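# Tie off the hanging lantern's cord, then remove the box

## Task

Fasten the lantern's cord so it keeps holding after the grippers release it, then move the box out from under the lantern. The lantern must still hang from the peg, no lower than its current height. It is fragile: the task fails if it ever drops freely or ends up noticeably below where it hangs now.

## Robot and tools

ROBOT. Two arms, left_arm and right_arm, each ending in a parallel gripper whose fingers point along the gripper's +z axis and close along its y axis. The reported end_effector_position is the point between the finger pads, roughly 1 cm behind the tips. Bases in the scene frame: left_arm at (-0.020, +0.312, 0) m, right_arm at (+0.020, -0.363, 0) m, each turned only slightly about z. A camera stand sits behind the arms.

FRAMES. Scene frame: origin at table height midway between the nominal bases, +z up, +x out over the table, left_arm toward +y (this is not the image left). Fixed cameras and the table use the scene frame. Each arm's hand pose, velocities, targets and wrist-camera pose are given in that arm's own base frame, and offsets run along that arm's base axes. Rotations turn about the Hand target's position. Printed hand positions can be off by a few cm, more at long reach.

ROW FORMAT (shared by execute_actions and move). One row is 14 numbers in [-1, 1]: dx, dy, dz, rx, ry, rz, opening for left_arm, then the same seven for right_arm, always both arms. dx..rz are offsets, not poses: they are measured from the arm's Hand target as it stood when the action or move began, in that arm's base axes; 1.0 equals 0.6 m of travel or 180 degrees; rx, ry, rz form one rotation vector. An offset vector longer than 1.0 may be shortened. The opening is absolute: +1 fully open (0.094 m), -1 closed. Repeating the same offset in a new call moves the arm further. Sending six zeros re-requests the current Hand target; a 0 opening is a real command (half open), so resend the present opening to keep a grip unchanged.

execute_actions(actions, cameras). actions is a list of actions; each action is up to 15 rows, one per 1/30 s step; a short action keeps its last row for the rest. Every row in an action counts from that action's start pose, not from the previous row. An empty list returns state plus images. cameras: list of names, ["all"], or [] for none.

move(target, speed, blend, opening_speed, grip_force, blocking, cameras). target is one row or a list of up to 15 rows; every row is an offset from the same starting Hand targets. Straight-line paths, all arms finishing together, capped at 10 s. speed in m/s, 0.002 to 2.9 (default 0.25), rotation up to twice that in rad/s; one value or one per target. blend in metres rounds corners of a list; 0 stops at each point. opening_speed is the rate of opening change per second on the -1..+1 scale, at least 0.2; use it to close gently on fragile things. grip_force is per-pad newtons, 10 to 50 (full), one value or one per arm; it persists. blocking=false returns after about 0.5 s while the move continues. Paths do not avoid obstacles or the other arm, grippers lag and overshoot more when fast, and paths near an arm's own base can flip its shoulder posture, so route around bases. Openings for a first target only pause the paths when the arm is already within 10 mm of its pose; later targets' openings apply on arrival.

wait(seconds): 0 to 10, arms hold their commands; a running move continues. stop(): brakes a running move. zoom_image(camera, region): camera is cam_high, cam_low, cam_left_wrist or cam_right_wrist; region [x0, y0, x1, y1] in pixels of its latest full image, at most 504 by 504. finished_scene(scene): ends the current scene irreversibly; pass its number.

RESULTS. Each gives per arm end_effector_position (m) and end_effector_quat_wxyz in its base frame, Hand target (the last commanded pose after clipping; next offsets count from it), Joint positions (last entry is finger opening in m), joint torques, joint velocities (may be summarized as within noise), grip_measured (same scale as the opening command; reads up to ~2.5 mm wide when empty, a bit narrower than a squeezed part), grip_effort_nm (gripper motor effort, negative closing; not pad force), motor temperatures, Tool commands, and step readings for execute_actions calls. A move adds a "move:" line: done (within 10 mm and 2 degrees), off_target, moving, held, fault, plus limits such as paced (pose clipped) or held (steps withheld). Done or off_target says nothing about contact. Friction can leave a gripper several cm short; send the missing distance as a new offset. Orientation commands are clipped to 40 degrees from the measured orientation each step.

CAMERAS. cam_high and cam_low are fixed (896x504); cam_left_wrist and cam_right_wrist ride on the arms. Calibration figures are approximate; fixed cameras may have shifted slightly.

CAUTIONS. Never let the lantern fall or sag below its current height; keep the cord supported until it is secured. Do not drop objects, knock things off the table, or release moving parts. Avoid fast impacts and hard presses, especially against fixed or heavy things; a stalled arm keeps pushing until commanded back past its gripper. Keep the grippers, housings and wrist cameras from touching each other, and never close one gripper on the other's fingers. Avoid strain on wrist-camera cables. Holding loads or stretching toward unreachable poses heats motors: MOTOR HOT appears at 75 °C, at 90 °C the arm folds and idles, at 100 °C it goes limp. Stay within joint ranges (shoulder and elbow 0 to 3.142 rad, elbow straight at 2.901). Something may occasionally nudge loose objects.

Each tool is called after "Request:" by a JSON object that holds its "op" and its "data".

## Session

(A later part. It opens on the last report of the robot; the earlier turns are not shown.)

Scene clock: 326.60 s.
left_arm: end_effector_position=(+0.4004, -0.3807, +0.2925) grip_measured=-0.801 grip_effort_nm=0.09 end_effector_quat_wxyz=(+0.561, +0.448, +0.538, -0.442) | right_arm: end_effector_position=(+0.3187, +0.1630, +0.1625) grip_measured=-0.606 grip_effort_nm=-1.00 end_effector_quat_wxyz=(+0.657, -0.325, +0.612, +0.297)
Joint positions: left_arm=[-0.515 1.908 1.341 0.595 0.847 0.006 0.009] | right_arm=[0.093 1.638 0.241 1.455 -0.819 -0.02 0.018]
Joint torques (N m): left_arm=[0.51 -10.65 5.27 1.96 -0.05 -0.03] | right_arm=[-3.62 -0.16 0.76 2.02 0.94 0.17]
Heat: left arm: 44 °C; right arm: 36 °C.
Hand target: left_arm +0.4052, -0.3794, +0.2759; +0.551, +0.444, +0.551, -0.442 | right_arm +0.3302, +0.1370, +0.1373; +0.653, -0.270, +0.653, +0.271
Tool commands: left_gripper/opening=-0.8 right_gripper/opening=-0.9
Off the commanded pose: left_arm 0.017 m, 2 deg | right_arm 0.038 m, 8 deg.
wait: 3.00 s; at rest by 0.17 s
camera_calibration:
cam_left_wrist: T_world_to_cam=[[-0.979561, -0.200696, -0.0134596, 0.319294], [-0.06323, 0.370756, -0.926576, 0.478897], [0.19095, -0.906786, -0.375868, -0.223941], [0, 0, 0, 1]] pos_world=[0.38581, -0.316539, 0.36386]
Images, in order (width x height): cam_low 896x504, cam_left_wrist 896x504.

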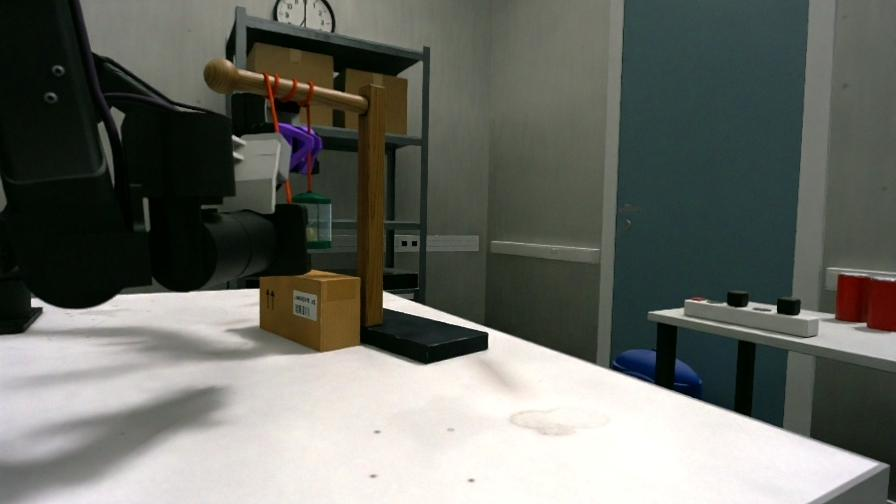

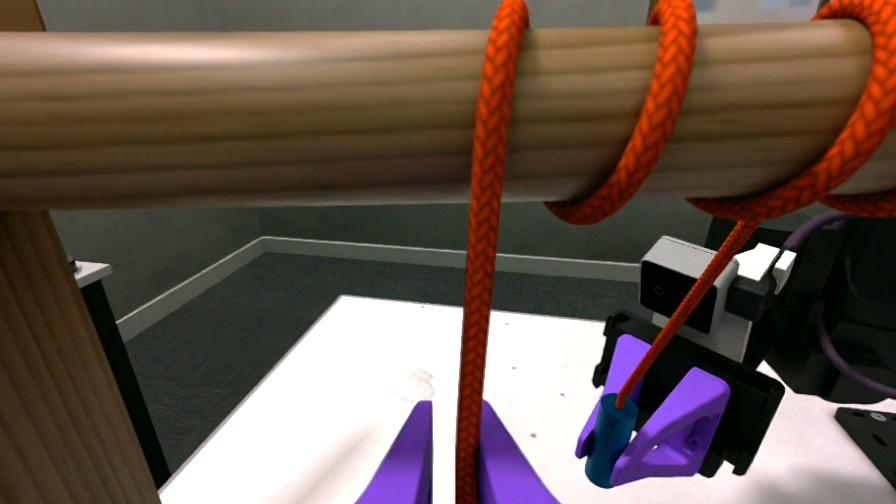

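Request:
{"op": "move", "data": {"target": [[0,0,0,0,0,0,-0.8,0,0.03,0.03,0,0,0,-0.9]], "speed": 0.03, "cameras": ["cam_left_wrist"]}}

Request:
{"op": "move", "data": {"target": [[0,0,0,0,0,0,-0.8,0,0.03,0.03,0,0,0,-0.9]], "speed": 0.03, "cameras": ["cam_left_wrist","cam_low"]}}

Request:
{"op": "zoom_image", "data": {"camera": "cam_low", "region": [220, 60, 420, 300]}}

Scene clock: 329.33 s.
left_arm: end_effector_position=(+0.4004, -0.3807, +0.2925) grip_measured=-0.801 grip_effort_nm=0.09 end_effector_quat_wxyz=(+0.561, +0.448, +0.538, -0.442) | right_arm: end_effector_position=(+0.3285, +0.1597, +0.1676) grip_measured=-0.606 grip_effort_nm=-1.00 end_effector_quat_wxyz=(+0.670, -0.291, +0.626, +0.271)
Joint positions: left_arm=[-0.515 1.908 1.341 0.595 0.847 0.006 0.009] | right_arm=[0.131 1.601 0.238 1.423 -0.687 -0.012 0.018]
Joint torques (N m): left_arm=[0.47 -10.66 5.27 1.95 -0.08 -0.04] | right_arm=[-0.1 -5 3.3 1.24 0.39 0.16]
Heat: left arm: 44 °C; right arm: 36 °C.
Hand target: left_arm +0.4052, -0.3794, +0.2759; +0.551, +0.444, +0.551, -0.442 | right_arm +0.3302, +0.1550, +0.1553; +0.653, -0.270, +0.653, +0.271
Off the commanded pose: left_arm 0.017 m, 2 deg | right_arm 0.013 m, 4 deg.
move: off_target (left_arm, right_arm)
camera_calibration:
cam_left_wrist: T_world_to_cam=[[-0.979561, -0.200696, -0.0134596, 0.319294], [-0.06323, 0.370756, -0.926576, 0.478897], [0.19095, -0.906786, -0.375868, -0.223941], [0, 0, 0, 1]] pos_world=[0.38581, -0.316539, 0.36386]
Images, in order (width x height): cam_left_wrist 896x504.

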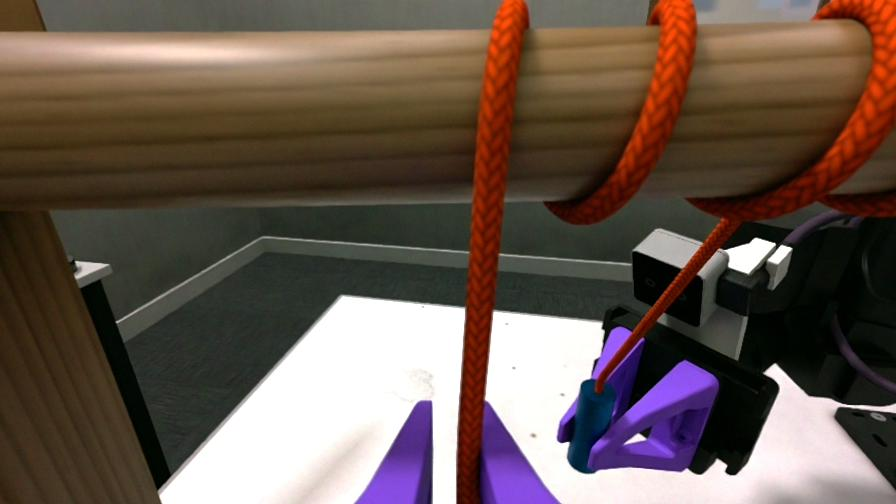

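Scene clock: 330.70 s.
left_arm: end_effector_position=(+0.4004, -0.3807, +0.2925) grip_measured=-0.801 grip_effort_nm=0.09 end_effector_quat_wxyz=(+0.561, +0.448, +0.538, -0.442) | right_arm: end_effector_position=(+0.3268, +0.1715, +0.1638) grip_measured=-0.606 grip_effort_nm=-1.00 end_effector_quat_wxyz=(+0.647, -0.273, +0.659, +0.271)
Joint positions: left_arm=[-0.515 1.908 1.341 0.595 0.847 0.006 0.009] | right_arm=[0.209 1.496 0.244 1.233 -0.58 -0.006 0.018]
Joint torques (N m): left_arm=[0.5 -10.66 5.27 1.98 -0.08 -0.03] | right_arm=[0.5 -5.61 6.35 1.6 0.11 0.1]
Heat: left arm: 44 °C; right arm: 36 °C.
Hand target: left_arm +0.4052, -0.3794, +0.2759; +0.551, +0.444, +0.551, -0.442 | right_arm +0.3302, +0.1730, +0.1733; +0.653, -0.270, +0.653, +0.271
Off the commanded pose: left_arm 0.017 m, 2 deg | right_arm 0.010 m, 1 deg.
move: off_target (left_arm)
camera_calibration:
cam_left_wrist: T_world_to_cam=[[-0.979561, -0.200696, -0.0134596, 0.319294], [-0.06323, 0.370756, -0.926576, 0.478897], [0.19095, -0.906786, -0.375868, -0.223941], [0, 0, 0, 1]] pos_world=[0.38581, -0.316539, 0.36386]
Images, in order (width x height): cam_low 896x504, cam_left_wrist 896x504.

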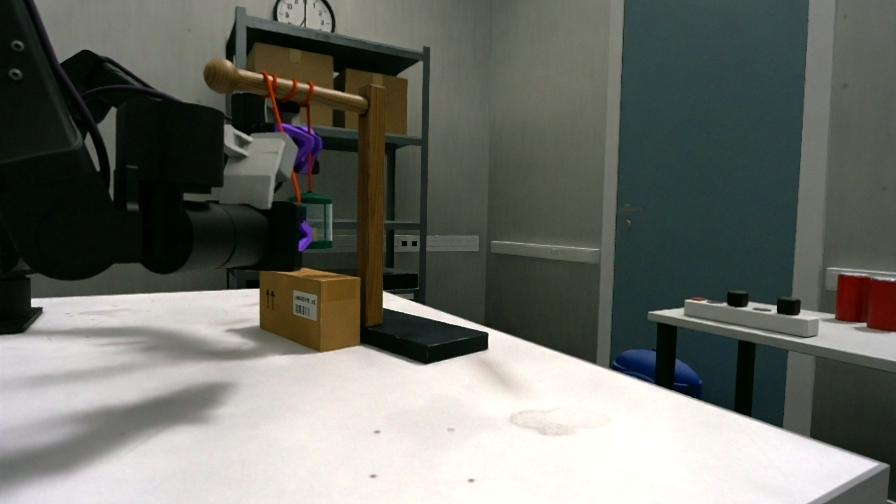

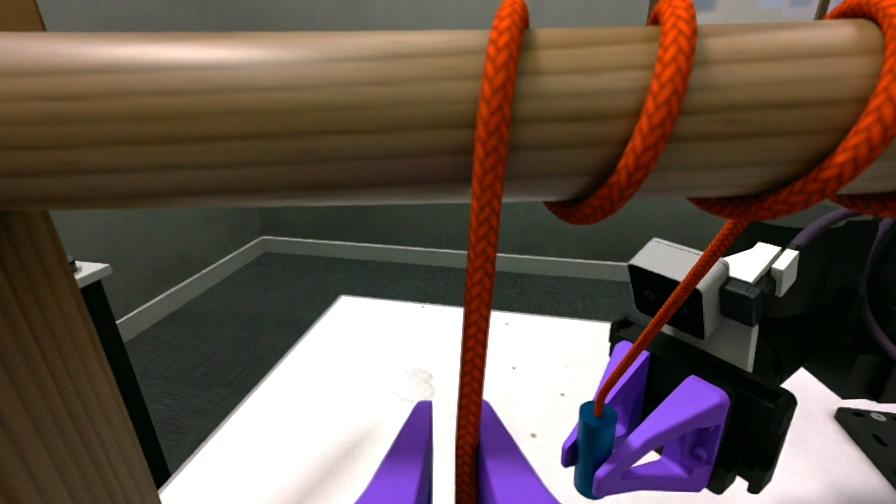

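Scaled by 2.100 from the camera's 896x504 image, which has a finer 1280x720 frame.

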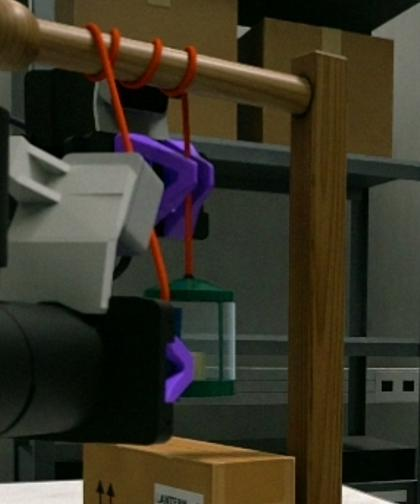

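Request:
{"op": "move", "data": {"target": [[0,0,0,0,0,0,-0.8,-0.01,0.06,-0.02,0,0,0,-0.9]], "speed": 0.03, "cameras": ["cam_left_wrist"]}}

Request:
{"op": "wait", "data": {"seconds": 4, "cameras": ["cam_left_wrist","cam_right_wrist","cam_low"]}}

Request:
{"op": "zoom_image", "data": {"camera": "cam_low", "region": [220, 60, 420, 300]}}

Scene clock: 333.83 s.
left_arm: end_effector_position=(+0.4004, -0.3807, +0.2925) grip_measured=-0.801 grip_effort_nm=0.09 end_effector_quat_wxyz=(+0.561, +0.448, +0.538, -0.442) | right_arm: end_effector_position=(+0.3196, +0.2059, +0.1541) grip_measured=-0.606 grip_effort_nm=-1.00 end_effector_quat_wxyz=(+0.645, -0.273, +0.661, +0.269)
Joint positions: left_arm=[-0.515 1.908 1.341 0.595 0.847 0.006 0.009] | right_arm=[0.382 1.564 0.244 1.294 -0.404 -0.006 0.018]
Joint torques (N m): left_arm=[0.49 -10.7 5.23 1.95 -0.08 -0.04] | right_arm=[0.44 -3.64 6.23 1.96 0.06 0.09]
Heat: left arm: 44 °C; right arm: 36 °C.
Hand target: left_arm +0.4052, -0.3794, +0.2759; +0.551, +0.444, +0.551, -0.442 | right_arm +0.3243, +0.2089, +0.1612; +0.653, -0.270, +0.653, +0.271
Off the commanded pose: left_arm 0.017 m, 2 deg | right_arm 0.009 m, 1 deg.
move: off_target (left_arm)
camera_calibration:
cam_left_wrist: T_world_to_cam=[[-0.979561, -0.200696, -0.0134596, 0.319294], [-0.06323, 0.370756, -0.926576, 0.478897], [0.19095, -0.906786, -0.375868, -0.223941], [0, 0, 0, 1]] pos_world=[0.38581, -0.316539, 0.36386]
Images, in order (width x height): cam_left_wrist 896x504.

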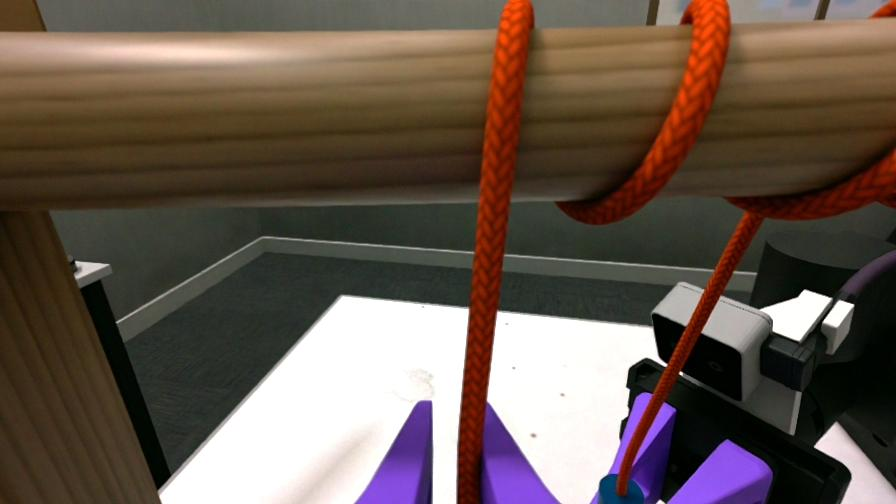

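Scene clock: 337.83 s.
left_arm: end_effector_position=(+0.4004, -0.3807, +0.2925) grip_measured=-0.801 grip_effort_nm=0.09 end_effector_quat_wxyz=(+0.561, +0.448, +0.538, -0.442) | right_arm: end_effector_position=(+0.3197, +0.2058, +0.1542) grip_measured=-0.606 grip_effort_nm=-1.00 end_effector_quat_wxyz=(+0.645, -0.273, +0.661, +0.269)
Joint positions: left_arm=[-0.515 1.908 1.341 0.595 0.847 0.006 0.009] | right_arm=[0.382 1.564 0.244 1.295 -0.404 -0.006 0.018]
Joint torques (N m): left_arm=[0.51 -10.62 5.3 1.96 -0.07 -0.04] | right_arm=[0.46 -3.69 6.26 1.95 0.06 0.08]
Heat: left arm: 44 °C; right arm: 37 °C.
Hand target: left_arm +0.4052, -0.3794, +0.2759; +0.551, +0.444, +0.551, -0.442 | right_arm +0.3243, +0.2089, +0.1613; +0.653, -0.270, +0.653, +0.271
Tool commands: left_gripper/opening=-0.8 right_gripper/opening=-0.9
Off the commanded pose: left_arm 0.017 m, 2 deg | right_arm 0.009 m, 1 deg.
wait: 4.00 s; at rest by 0.17 s
camera_calibration:
cam_left_wrist: T_world_to_cam=[[-0.979561, -0.200696, -0.0134596, 0.319294], [-0.06323, 0.370756, -0.926576, 0.478897], [0.19095, -0.906786, -0.375868, -0.223941], [0, 0, 0, 1]] pos_world=[0.38581, -0.316539, 0.36386]
cam_right_wrist: T_world_to_cam=[[0.716515, -0.697489, 0.0107396, -0.0859159], [-0.297371, -0.319337, -0.899775, 0.339626], [0.631013, 0.641509, -0.436222, -0.176447], [0, 0, 0, 1]] pos_world=[0.273895, 0.161722, 0.22954]
Images, in order (width x height): cam_low 896x504, cam_left_wrist 896x504, cam_right_wrist 896x504.

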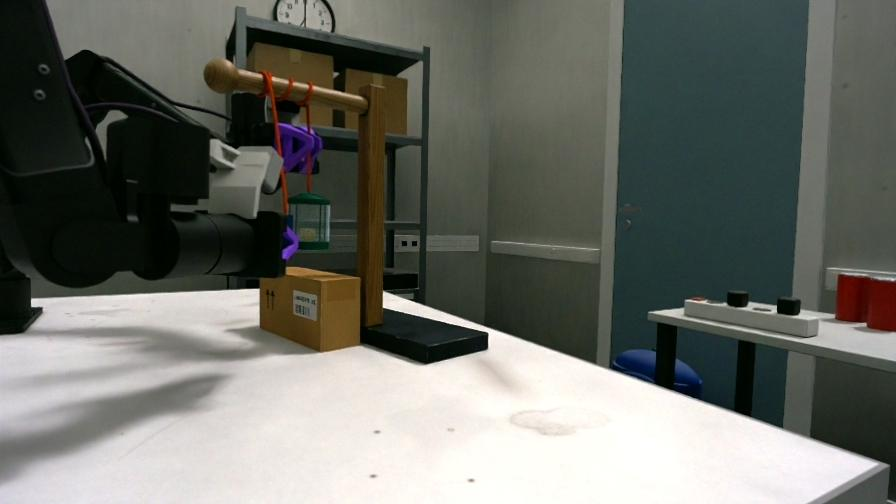

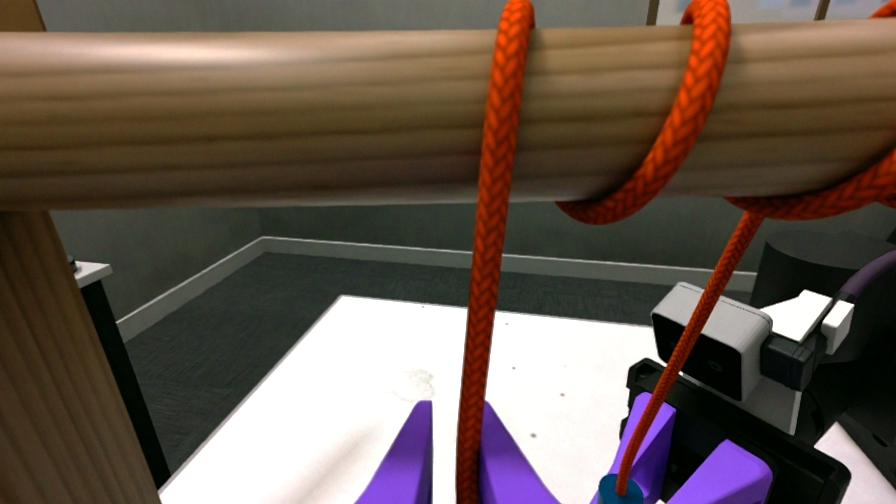

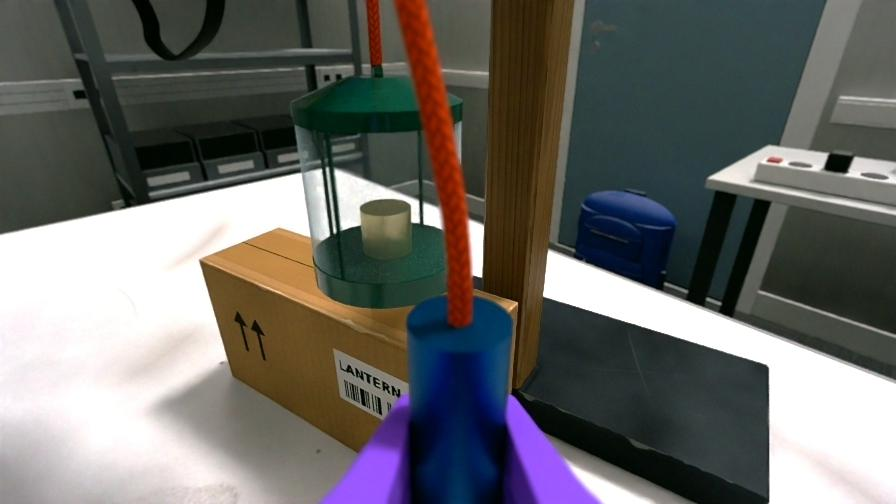

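Scaled by 2.100 from the camera's 896x504 image, which has a finer 1280x720 frame.

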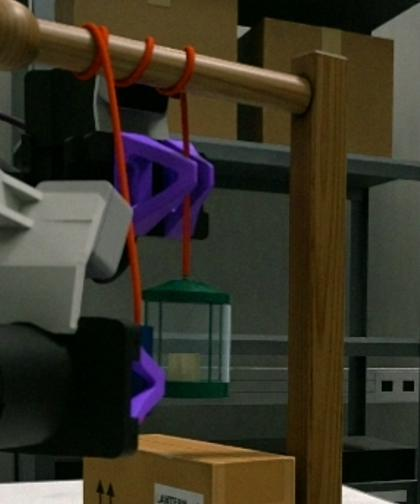

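Request:
{"op": "move", "data": {"target": [[0,0,0,0,0,0,-0.8,-0.01,0.015,-0.02,0,0,0,-0.9]], "speed": 0.03, "cameras": ["cam_left_wrist","cam_low","cam_right_wrist"]}}

Request:
{"op": "zoom_image", "data": {"camera": "cam_low", "region": [220, 60, 420, 300]}}

Scene clock: 340.40 s.
left_arm: end_effector_position=(+0.4004, -0.3807, +0.2925) grip_measured=-0.801 grip_effort_nm=0.09 end_effector_quat_wxyz=(+0.561, +0.448, +0.538, -0.442) | right_arm: end_effector_position=(+0.3179, +0.2168, +0.1499) grip_measured=-0.606 grip_effort_nm=-1.00 end_effector_quat_wxyz=(+0.652, -0.273, +0.654, +0.269)
Joint positions: left_arm=[-0.515 1.908 1.341 0.595 0.847 0.006 0.009] | right_arm=[0.432 1.642 0.244 1.393 -0.355 -0.006 0.018]
Joint torques (N m): left_arm=[0.47 -10.63 5.26 1.96 -0.07 -0.04] | right_arm=[0.5 -3.82 4.31 1.98 0.08 0.09]
Heat: left arm: 45 °C; right arm: 37 °C.
Hand target: left_arm +0.4052, -0.3794, +0.2759; +0.551, +0.444, +0.551, -0.442 | right_arm +0.3182, +0.2179, +0.1494; +0.653, -0.270, +0.653, +0.271
Off the commanded pose: left_arm 0.017 m, 2 deg | right_arm 0.001 m, 0 deg.
move: off_target (left_arm)
camera_calibration:
cam_left_wrist: T_world_to_cam=[[-0.979561, -0.200696, -0.0134596, 0.319294], [-0.06323, 0.370756, -0.926576, 0.478897], [0.19095, -0.906786, -0.375868, -0.223941], [0, 0, 0, 1]] pos_world=[0.38581, -0.316539, 0.36386]
cam_right_wrist: T_world_to_cam=[[0.717526, -0.696263, 0.0193649, -0.0788672], [-0.279155, -0.312929, -0.907826, 0.332796], [0.638145, 0.645983, -0.4189, -0.190081], [0, 0, 0, 1]] pos_world=[0.27079, 0.172018, 0.224023]
Images, in order (width x height): cam_low 896x504, cam_left_wrist 896x504, cam_right_wrist 896x504.

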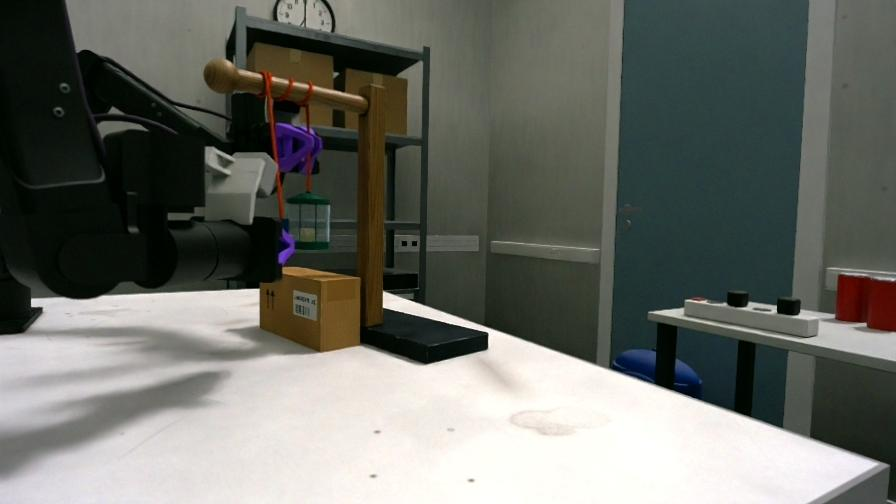

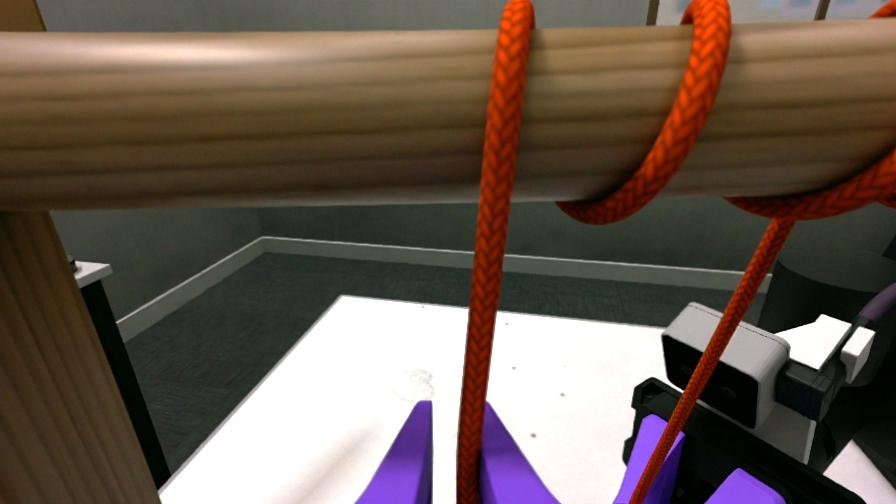

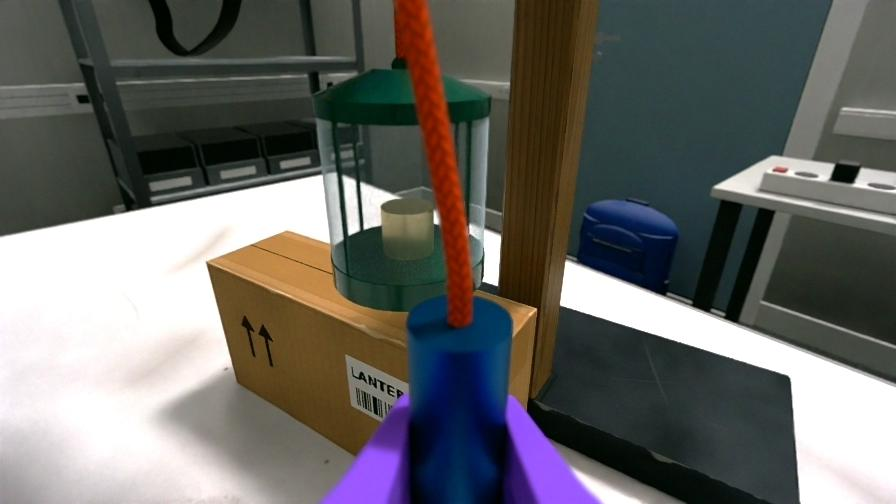

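Scaled by 2.100 from the camera's 896x504 image, which has a finer 1280x720 frame.

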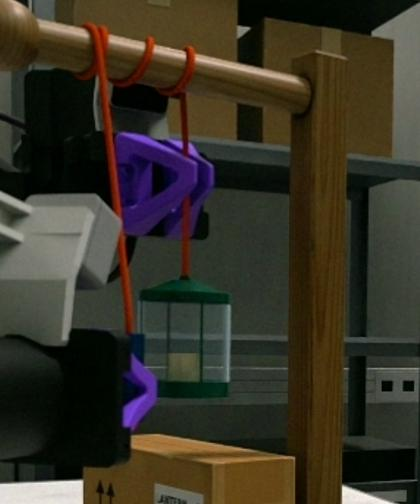

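Request:
{"op": "move", "data": {"target": [[0,0,0,0,0,0,-0.8,-0.02,0.015,-0.017,0,0,0,-0.9]], "speed": 0.03, "cameras": ["cam_right_wrist","cam_low"]}}

Request:
{"op": "zoom_image", "data": {"camera": "cam_low", "region": [220, 60, 420, 300]}}

Scene clock: 342.33 s.
left_arm: end_effector_position=(+0.4004, -0.3807, +0.2925) grip_measured=-0.801 grip_effort_nm=0.09 end_effector_quat_wxyz=(+0.561, +0.448, +0.538, -0.442) | right_arm: end_effector_position=(+0.3094, +0.2296, +0.1458) grip_measured=-0.606 grip_effort_nm=-1.00 end_effector_quat_wxyz=(+0.654, -0.276, +0.650, +0.272)
Joint positions: left_arm=[-0.515 1.908 1.341 0.595 0.847 0.006 0.009] | right_arm=[0.498 1.681 0.233 1.45 -0.297 -0.006 0.018]
Joint torques (N m): left_arm=[0.46 -10.63 5.27 1.96 -0.06 -0.02] | right_arm=[0.35 -2.74 2.41 2.28 0.15 0.08]
Heat: left arm: 45 °C; right arm: 37 °C.
Hand target: left_arm +0.4052, -0.3794, +0.2759; +0.551, +0.444, +0.551, -0.442 | right_arm +0.3062, +0.2270, +0.1391; +0.653, -0.270, +0.653, +0.271
Off the commanded pose: left_arm 0.017 m, 2 deg | right_arm 0.008 m, 1 deg.
move: off_target (left_arm)
camera_calibration:
cam_right_wrist: T_world_to_cam=[[0.722999, -0.690511, 0.0215994, -0.0671073], [-0.271309, -0.312549, -0.910332, 0.328546], [0.635345, 0.652309, -0.413315, -0.196019], [0, 0, 0, 1]] pos_world=[0.262196, 0.184213, 0.219517]
Images, in order (width x height): cam_low 896x504, cam_right_wrist 896x504.

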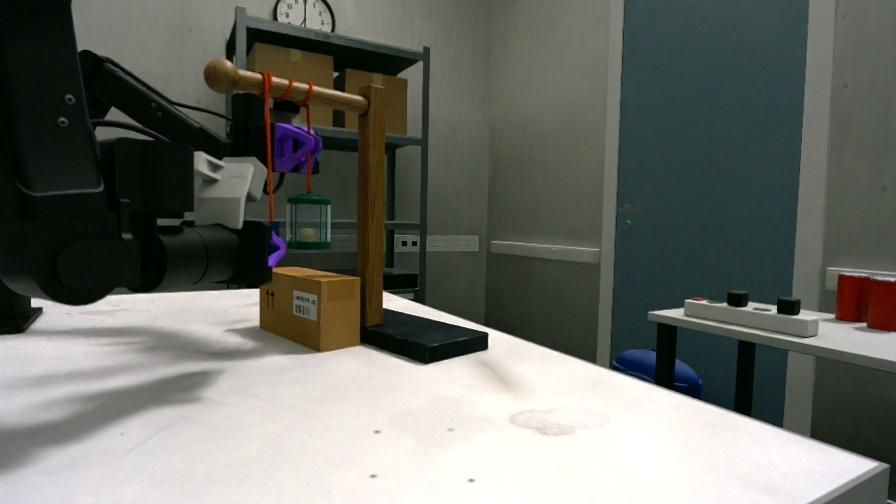

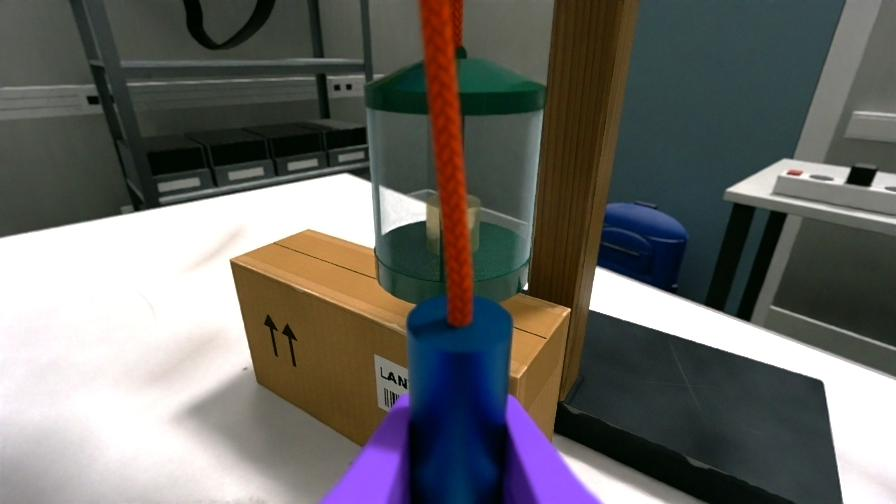

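Scaled by 2.100 from the camera's 896x504 image, which has a finer 1280x720 frame.

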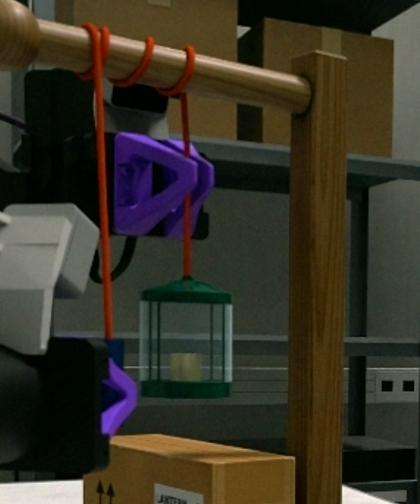

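Hanging vertically. Release handle.

Request:
{"op": "move", "data": {"target": [[0,0,0,0,0,0,-0.8,0,0,0,0,0,0,-0.3]], "opening_speed": 0.3}}

Request:
{"op": "wait", "data": {"seconds": 5, "cameras": ["cam_left_wrist","cam_right_wrist","cam_low"]}}

Request:
{"op": "zoom_image", "data": {"camera": "cam_low", "region": [220, 60, 420, 300]}}

Scene clock: 345.37 s.
left_arm: end_effector_position=(+0.4004, -0.3807, +0.2925) grip_measured=-0.801 grip_effort_nm=0.09 end_effector_quat_wxyz=(+0.561, +0.448, +0.538, -0.442) | right_arm: end_effector_position=(+0.3076, +0.2269, +0.1313) grip_measured=-0.301 grip_effort_nm=0.10 end_effector_quat_wxyz=(+0.639, -0.274, +0.667, +0.268)
Joint positions: left_arm=[-0.515 1.908 1.341 0.595 0.847 0.006 0.009] | right_arm=[0.498 1.702 0.218 1.443 -0.288 -0.006 0.033]
Joint torques (N m): left_arm=[0.49 -10.62 5.26 1.95 -0.07 -0.04] | right_arm=[0.39 -4.1 3.34 2.4 0.07 0.08]
Heat: left arm: 45 °C; right arm: 37 °C.
Hand target: left_arm +0.4052, -0.3794, +0.2759; +0.551, +0.444, +0.551, -0.442 | right_arm +0.3062, +0.2270, +0.1392; +0.653, -0.270, +0.653, +0.271
Off the commanded pose: left_arm 0.017 m, 2 deg | right_arm 0.008 m, 2 deg.
move: off_target (left_arm)

Scene clock: 350.37 s.
left_arm: end_effector_position=(+0.4004, -0.3807, +0.2925) grip_measured=-0.801 grip_effort_nm=0.09 end_effector_quat_wxyz=(+0.561, +0.448, +0.538, -0.442) | right_arm: end_effector_position=(+0.3077, +0.2268, +0.1313) grip_measured=-0.301 grip_effort_nm=0.10 end_effector_quat_wxyz=(+0.639, -0.274, +0.667, +0.267)
Joint positions: left_arm=[-0.515 1.908 1.341 0.595 0.847 0.006 0.009] | right_arm=[0.498 1.702 0.218 1.443 -0.288 -0.006 0.033]
Joint torques (N m): left_arm=[0.49 -10.54 5.26 1.95 -0.06 -0.04] | right_arm=[0.38 -4.1 3.38 2.4 0.05 0.08]
Heat: left arm: 45 °C; right arm: 38 °C.
Hand target: left_arm +0.4052, -0.3794, +0.2759; +0.551, +0.444, +0.551, -0.442 | right_arm +0.3062, +0.2270, +0.1392; +0.653, -0.270, +0.653, +0.271
Tool commands: left_gripper/opening=-0.8 right_gripper/opening=-0.3
Off the commanded pose: left_arm 0.017 m, 2 deg | right_arm 0.008 m, 2 deg.
wait: 5.00 s; at rest by 0.17 s
camera_calibration:
cam_left_wrist: T_world_to_cam=[[-0.979561, -0.200696, -0.0134596, 0.319294], [-0.06323, 0.370756, -0.926576, 0.478897], [0.19095, -0.906786, -0.375868, -0.223941], [0, 0, 0, 1]] pos_world=[0.38581, -0.316539, 0.36386]
cam_right_wrist: T_world_to_cam=[[0.716974, -0.697047, 0.00861266, -0.0624249], [-0.308994, -0.328854, -0.8924, 0.326866], [0.624877, 0.637166, -0.451163, -0.187466], [0, 0, 0, 1]] pos_world=[0.2629, 0.183425, 0.207655]
Images, in order (width x height): cam_low 896x504, cam_left_wrist 896x504, cam_right_wrist 896x504.

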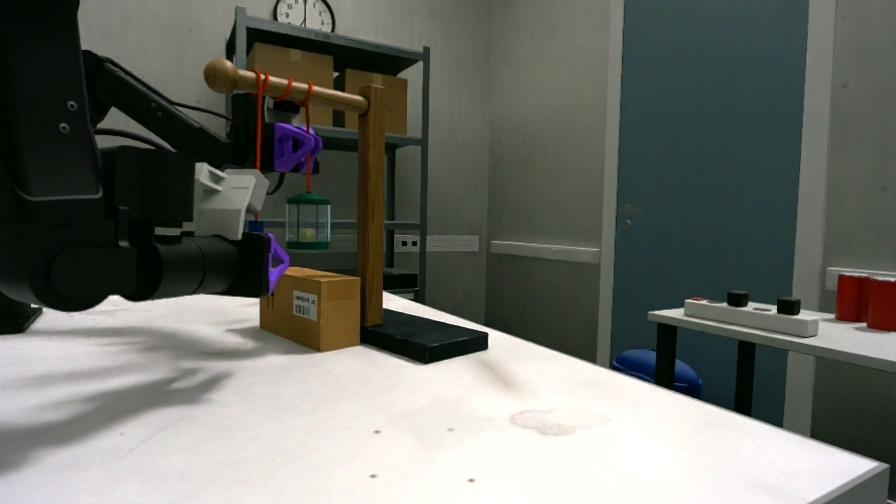

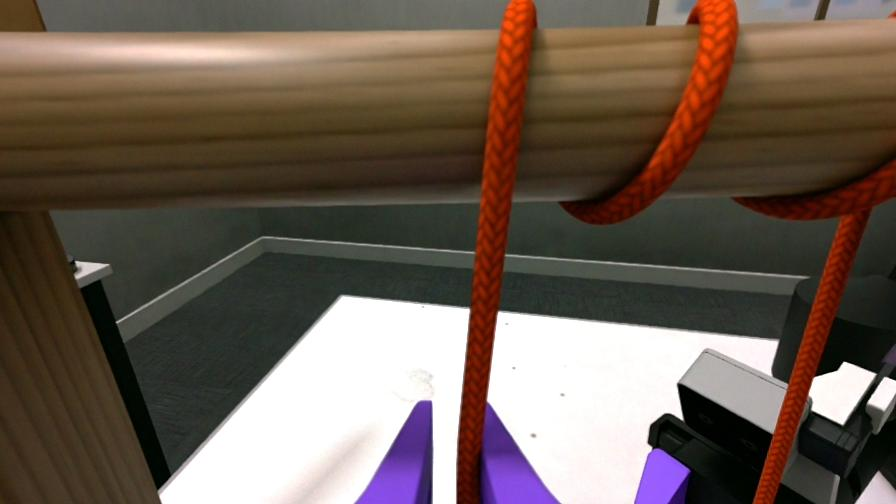

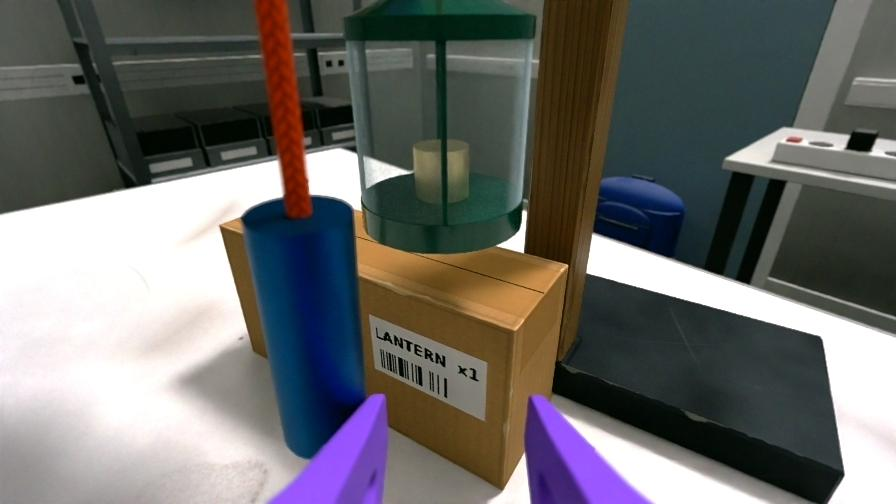

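Scaled by 2.100 from the camera's 896x504 image, which has a finer 1280x720 frame.

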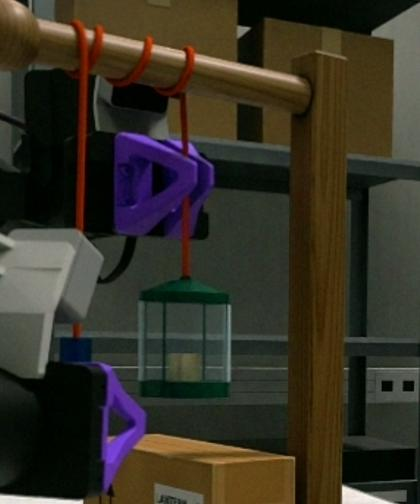

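Request:
{"op": "move", "data": {"target": [[0,0,0,0,0,0,-0.8,-0.15,-0.15,-0.03,0,0,0,-0.3],[0,0,0,0,0,0,-0.8,-0.15,-0.42,0.0,0,0,0,-0.3]], "speed": 0.1, "blend": 0.03, "cameras": ["cam_left_wrist","cam_low"]}}

Request:
{"op": "zoom_image", "data": {"camera": "cam_low", "region": [220, 60, 420, 300]}}

Scene clock: 355.37 s.
left_arm: end_effector_position=(+0.4004, -0.3807, +0.2925) grip_measured=-0.801 grip_effort_nm=0.09 end_effector_quat_wxyz=(+0.561, +0.448, +0.538, -0.442) | right_arm: end_effector_position=(+0.2255, -0.0272, +0.1383) grip_measured=-0.301 grip_effort_nm=0.10 end_effector_quat_wxyz=(+0.682, -0.175, +0.688, +0.173)
Joint positions: left_arm=[-0.515 1.908 1.341 0.595 0.847 0.006 0.009] | right_arm=[-1.044 1.119 -0.006 0.822 -1.541 -0.304 0.033]
Joint torques (N m): left_arm=[0.47 -10.63 5.24 1.96 -0.07 -0.04] | right_arm=[-0.49 -1.73 4.92 1.12 -0.42 -0.08]
Heat: left arm: 45 °C; right arm: 37 °C.
Hand target: left_arm +0.4052, -0.3794, +0.2759; +0.551, +0.444, +0.551, -0.442 | right_arm +0.2162, -0.0251, +0.1391; +0.653, -0.270, +0.653, +0.271
Off the commanded pose: left_arm 0.017 m, 2 deg | right_arm 0.010 m, 16 deg.
joint sent to its limit (right arm) — joint 5 (wrist yaw), lower limit. The joint targets are off in position and orientation.
move: off_target (left_arm, right_arm)
camera_calibration:
cam_left_wrist: T_world_to_cam=[[-0.979561, -0.200696, -0.0134596, 0.319294], [-0.06323, 0.370756, -0.926576, 0.478897], [0.19095, -0.906786, -0.375868, -0.223941], [0, 0, 0, 1]] pos_world=[0.38581, -0.316539, 0.36386]
Images, in order (width x height): cam_low 896x504, cam_left_wrist 896x504.

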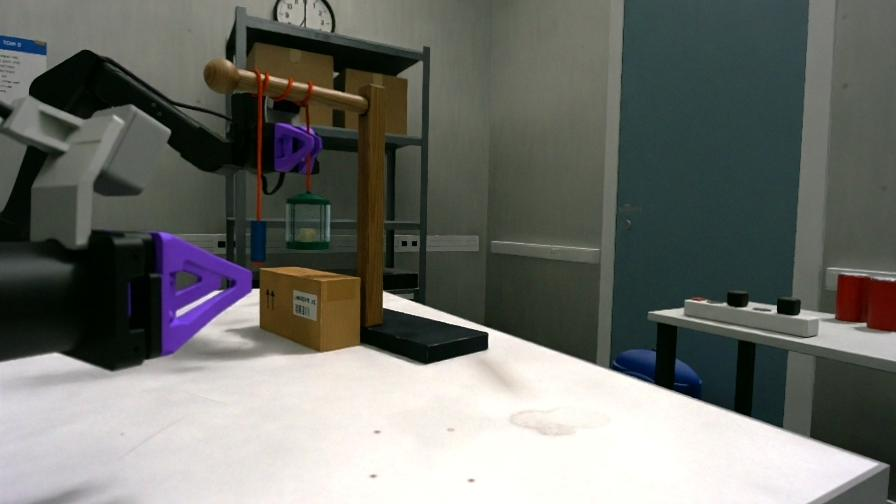

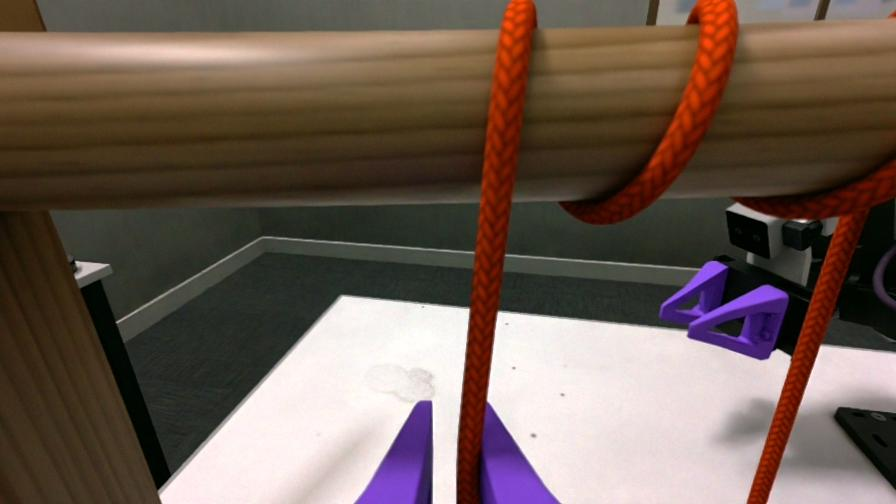

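Scaled by 2.100 from the camera's 896x504 image, which has a finer 1280x720 frame.

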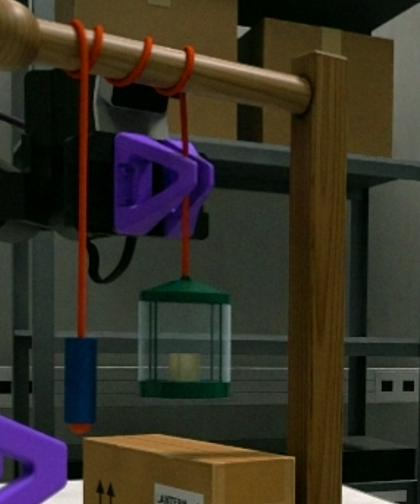

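Request:
{"op": "move", "data": {"target": [[0,0,-0.0,0,0,0,0,0,0,0,0,0,0,-0.3],[-0.003,0,-0.05,0,0,0,0,0,0,0,0,0,0,-0.3],[-0.046,0.2,-0.04,0,0,0,0,0,0,0,0,0,0,-0.3]], "speed": 0.05, "opening_speed": 0.6, "cameras": ["cam_left_wrist","cam_low","cam_high"]}}

Request:
{"op": "zoom_image", "data": {"camera": "cam_low", "region": [220, 60, 420, 300]}}

Scene clock: 362.53 s.
left_arm: end_effector_position=(+0.3839, -0.2625, +0.2443) grip_measured=-0.001 grip_effort_nm=0.09 end_effector_quat_wxyz=(+0.546, +0.440, +0.558, -0.444) | right_arm: end_effector_position=(+0.2206, -0.0262, +0.1372) grip_measured=-0.301 grip_effort_nm=0.10 end_effector_quat_wxyz=(+0.684, -0.166, +0.692, +0.164)
Joint positions: left_arm=[-0.249 1.757 0.975 0.759 1.102 0.006 0.047] | right_arm=[-1.073 0.987 -0.006 0.596 -1.541 -0.396 0.033]
Joint torques (N m): left_arm=[0.32 -13.35 4.63 1.81 0.05 0] | right_arm=[-0.5 -1.09 5.52 1.11 -0.47 -0.09]
Heat: left arm: 45 °C; right arm: 36 °C.
Hand target: left_arm +0.3777, -0.2594, +0.2519; +0.551, +0.444, +0.551, -0.442 | right_arm +0.2162, -0.0251, +0.1391; +0.653, -0.270, +0.653, +0.271
Off the commanded pose: left_arm 0.010 m, 1 deg | right_arm 0.005 m, 18 deg.
joint sent to its limit (right arm) — joint 5 (wrist yaw), lower limit. The joint targets are off in orientation, not in position.
move: off_target (right_arm)
camera_calibration:
cam_left_wrist: T_world_to_cam=[[-0.97701, -0.211188, 0.029173, 0.312065], [-0.111252, 0.388316, -0.914786, 0.409499], [0.181864, -0.897001, -0.402884, -0.118975], [0, 0, 0, 1]] pos_world=[0.372085, -0.199831, 0.317567]
Images, in order (width x height): cam_high 896x504, cam_low 896x504, cam_left_wrist 896x504.

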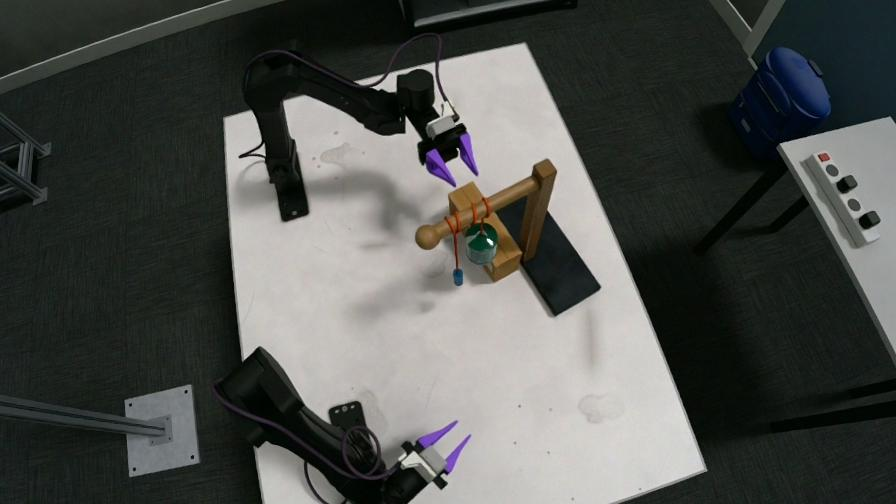

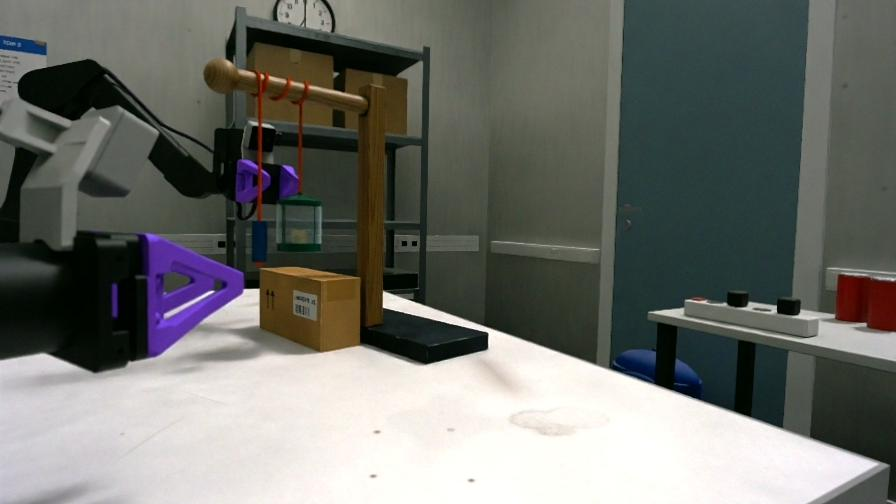

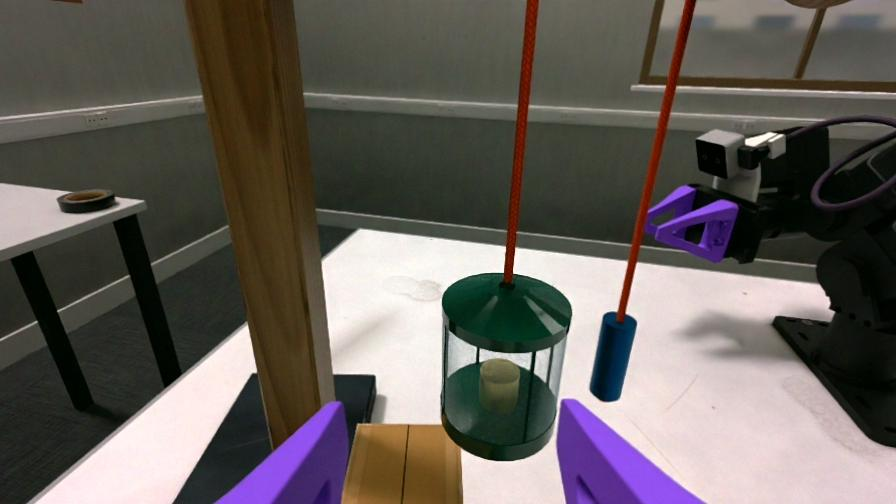

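Scaled by 2.100 from the camera's 896x504 image, which has a finer 1280x720 frame.

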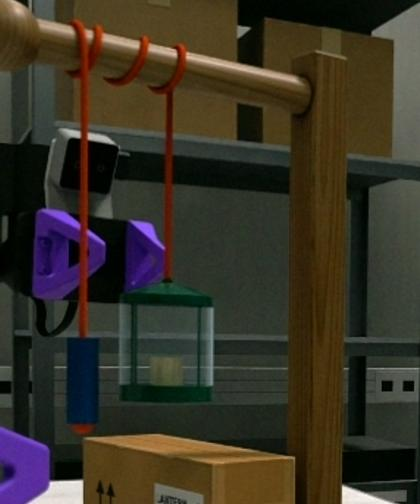

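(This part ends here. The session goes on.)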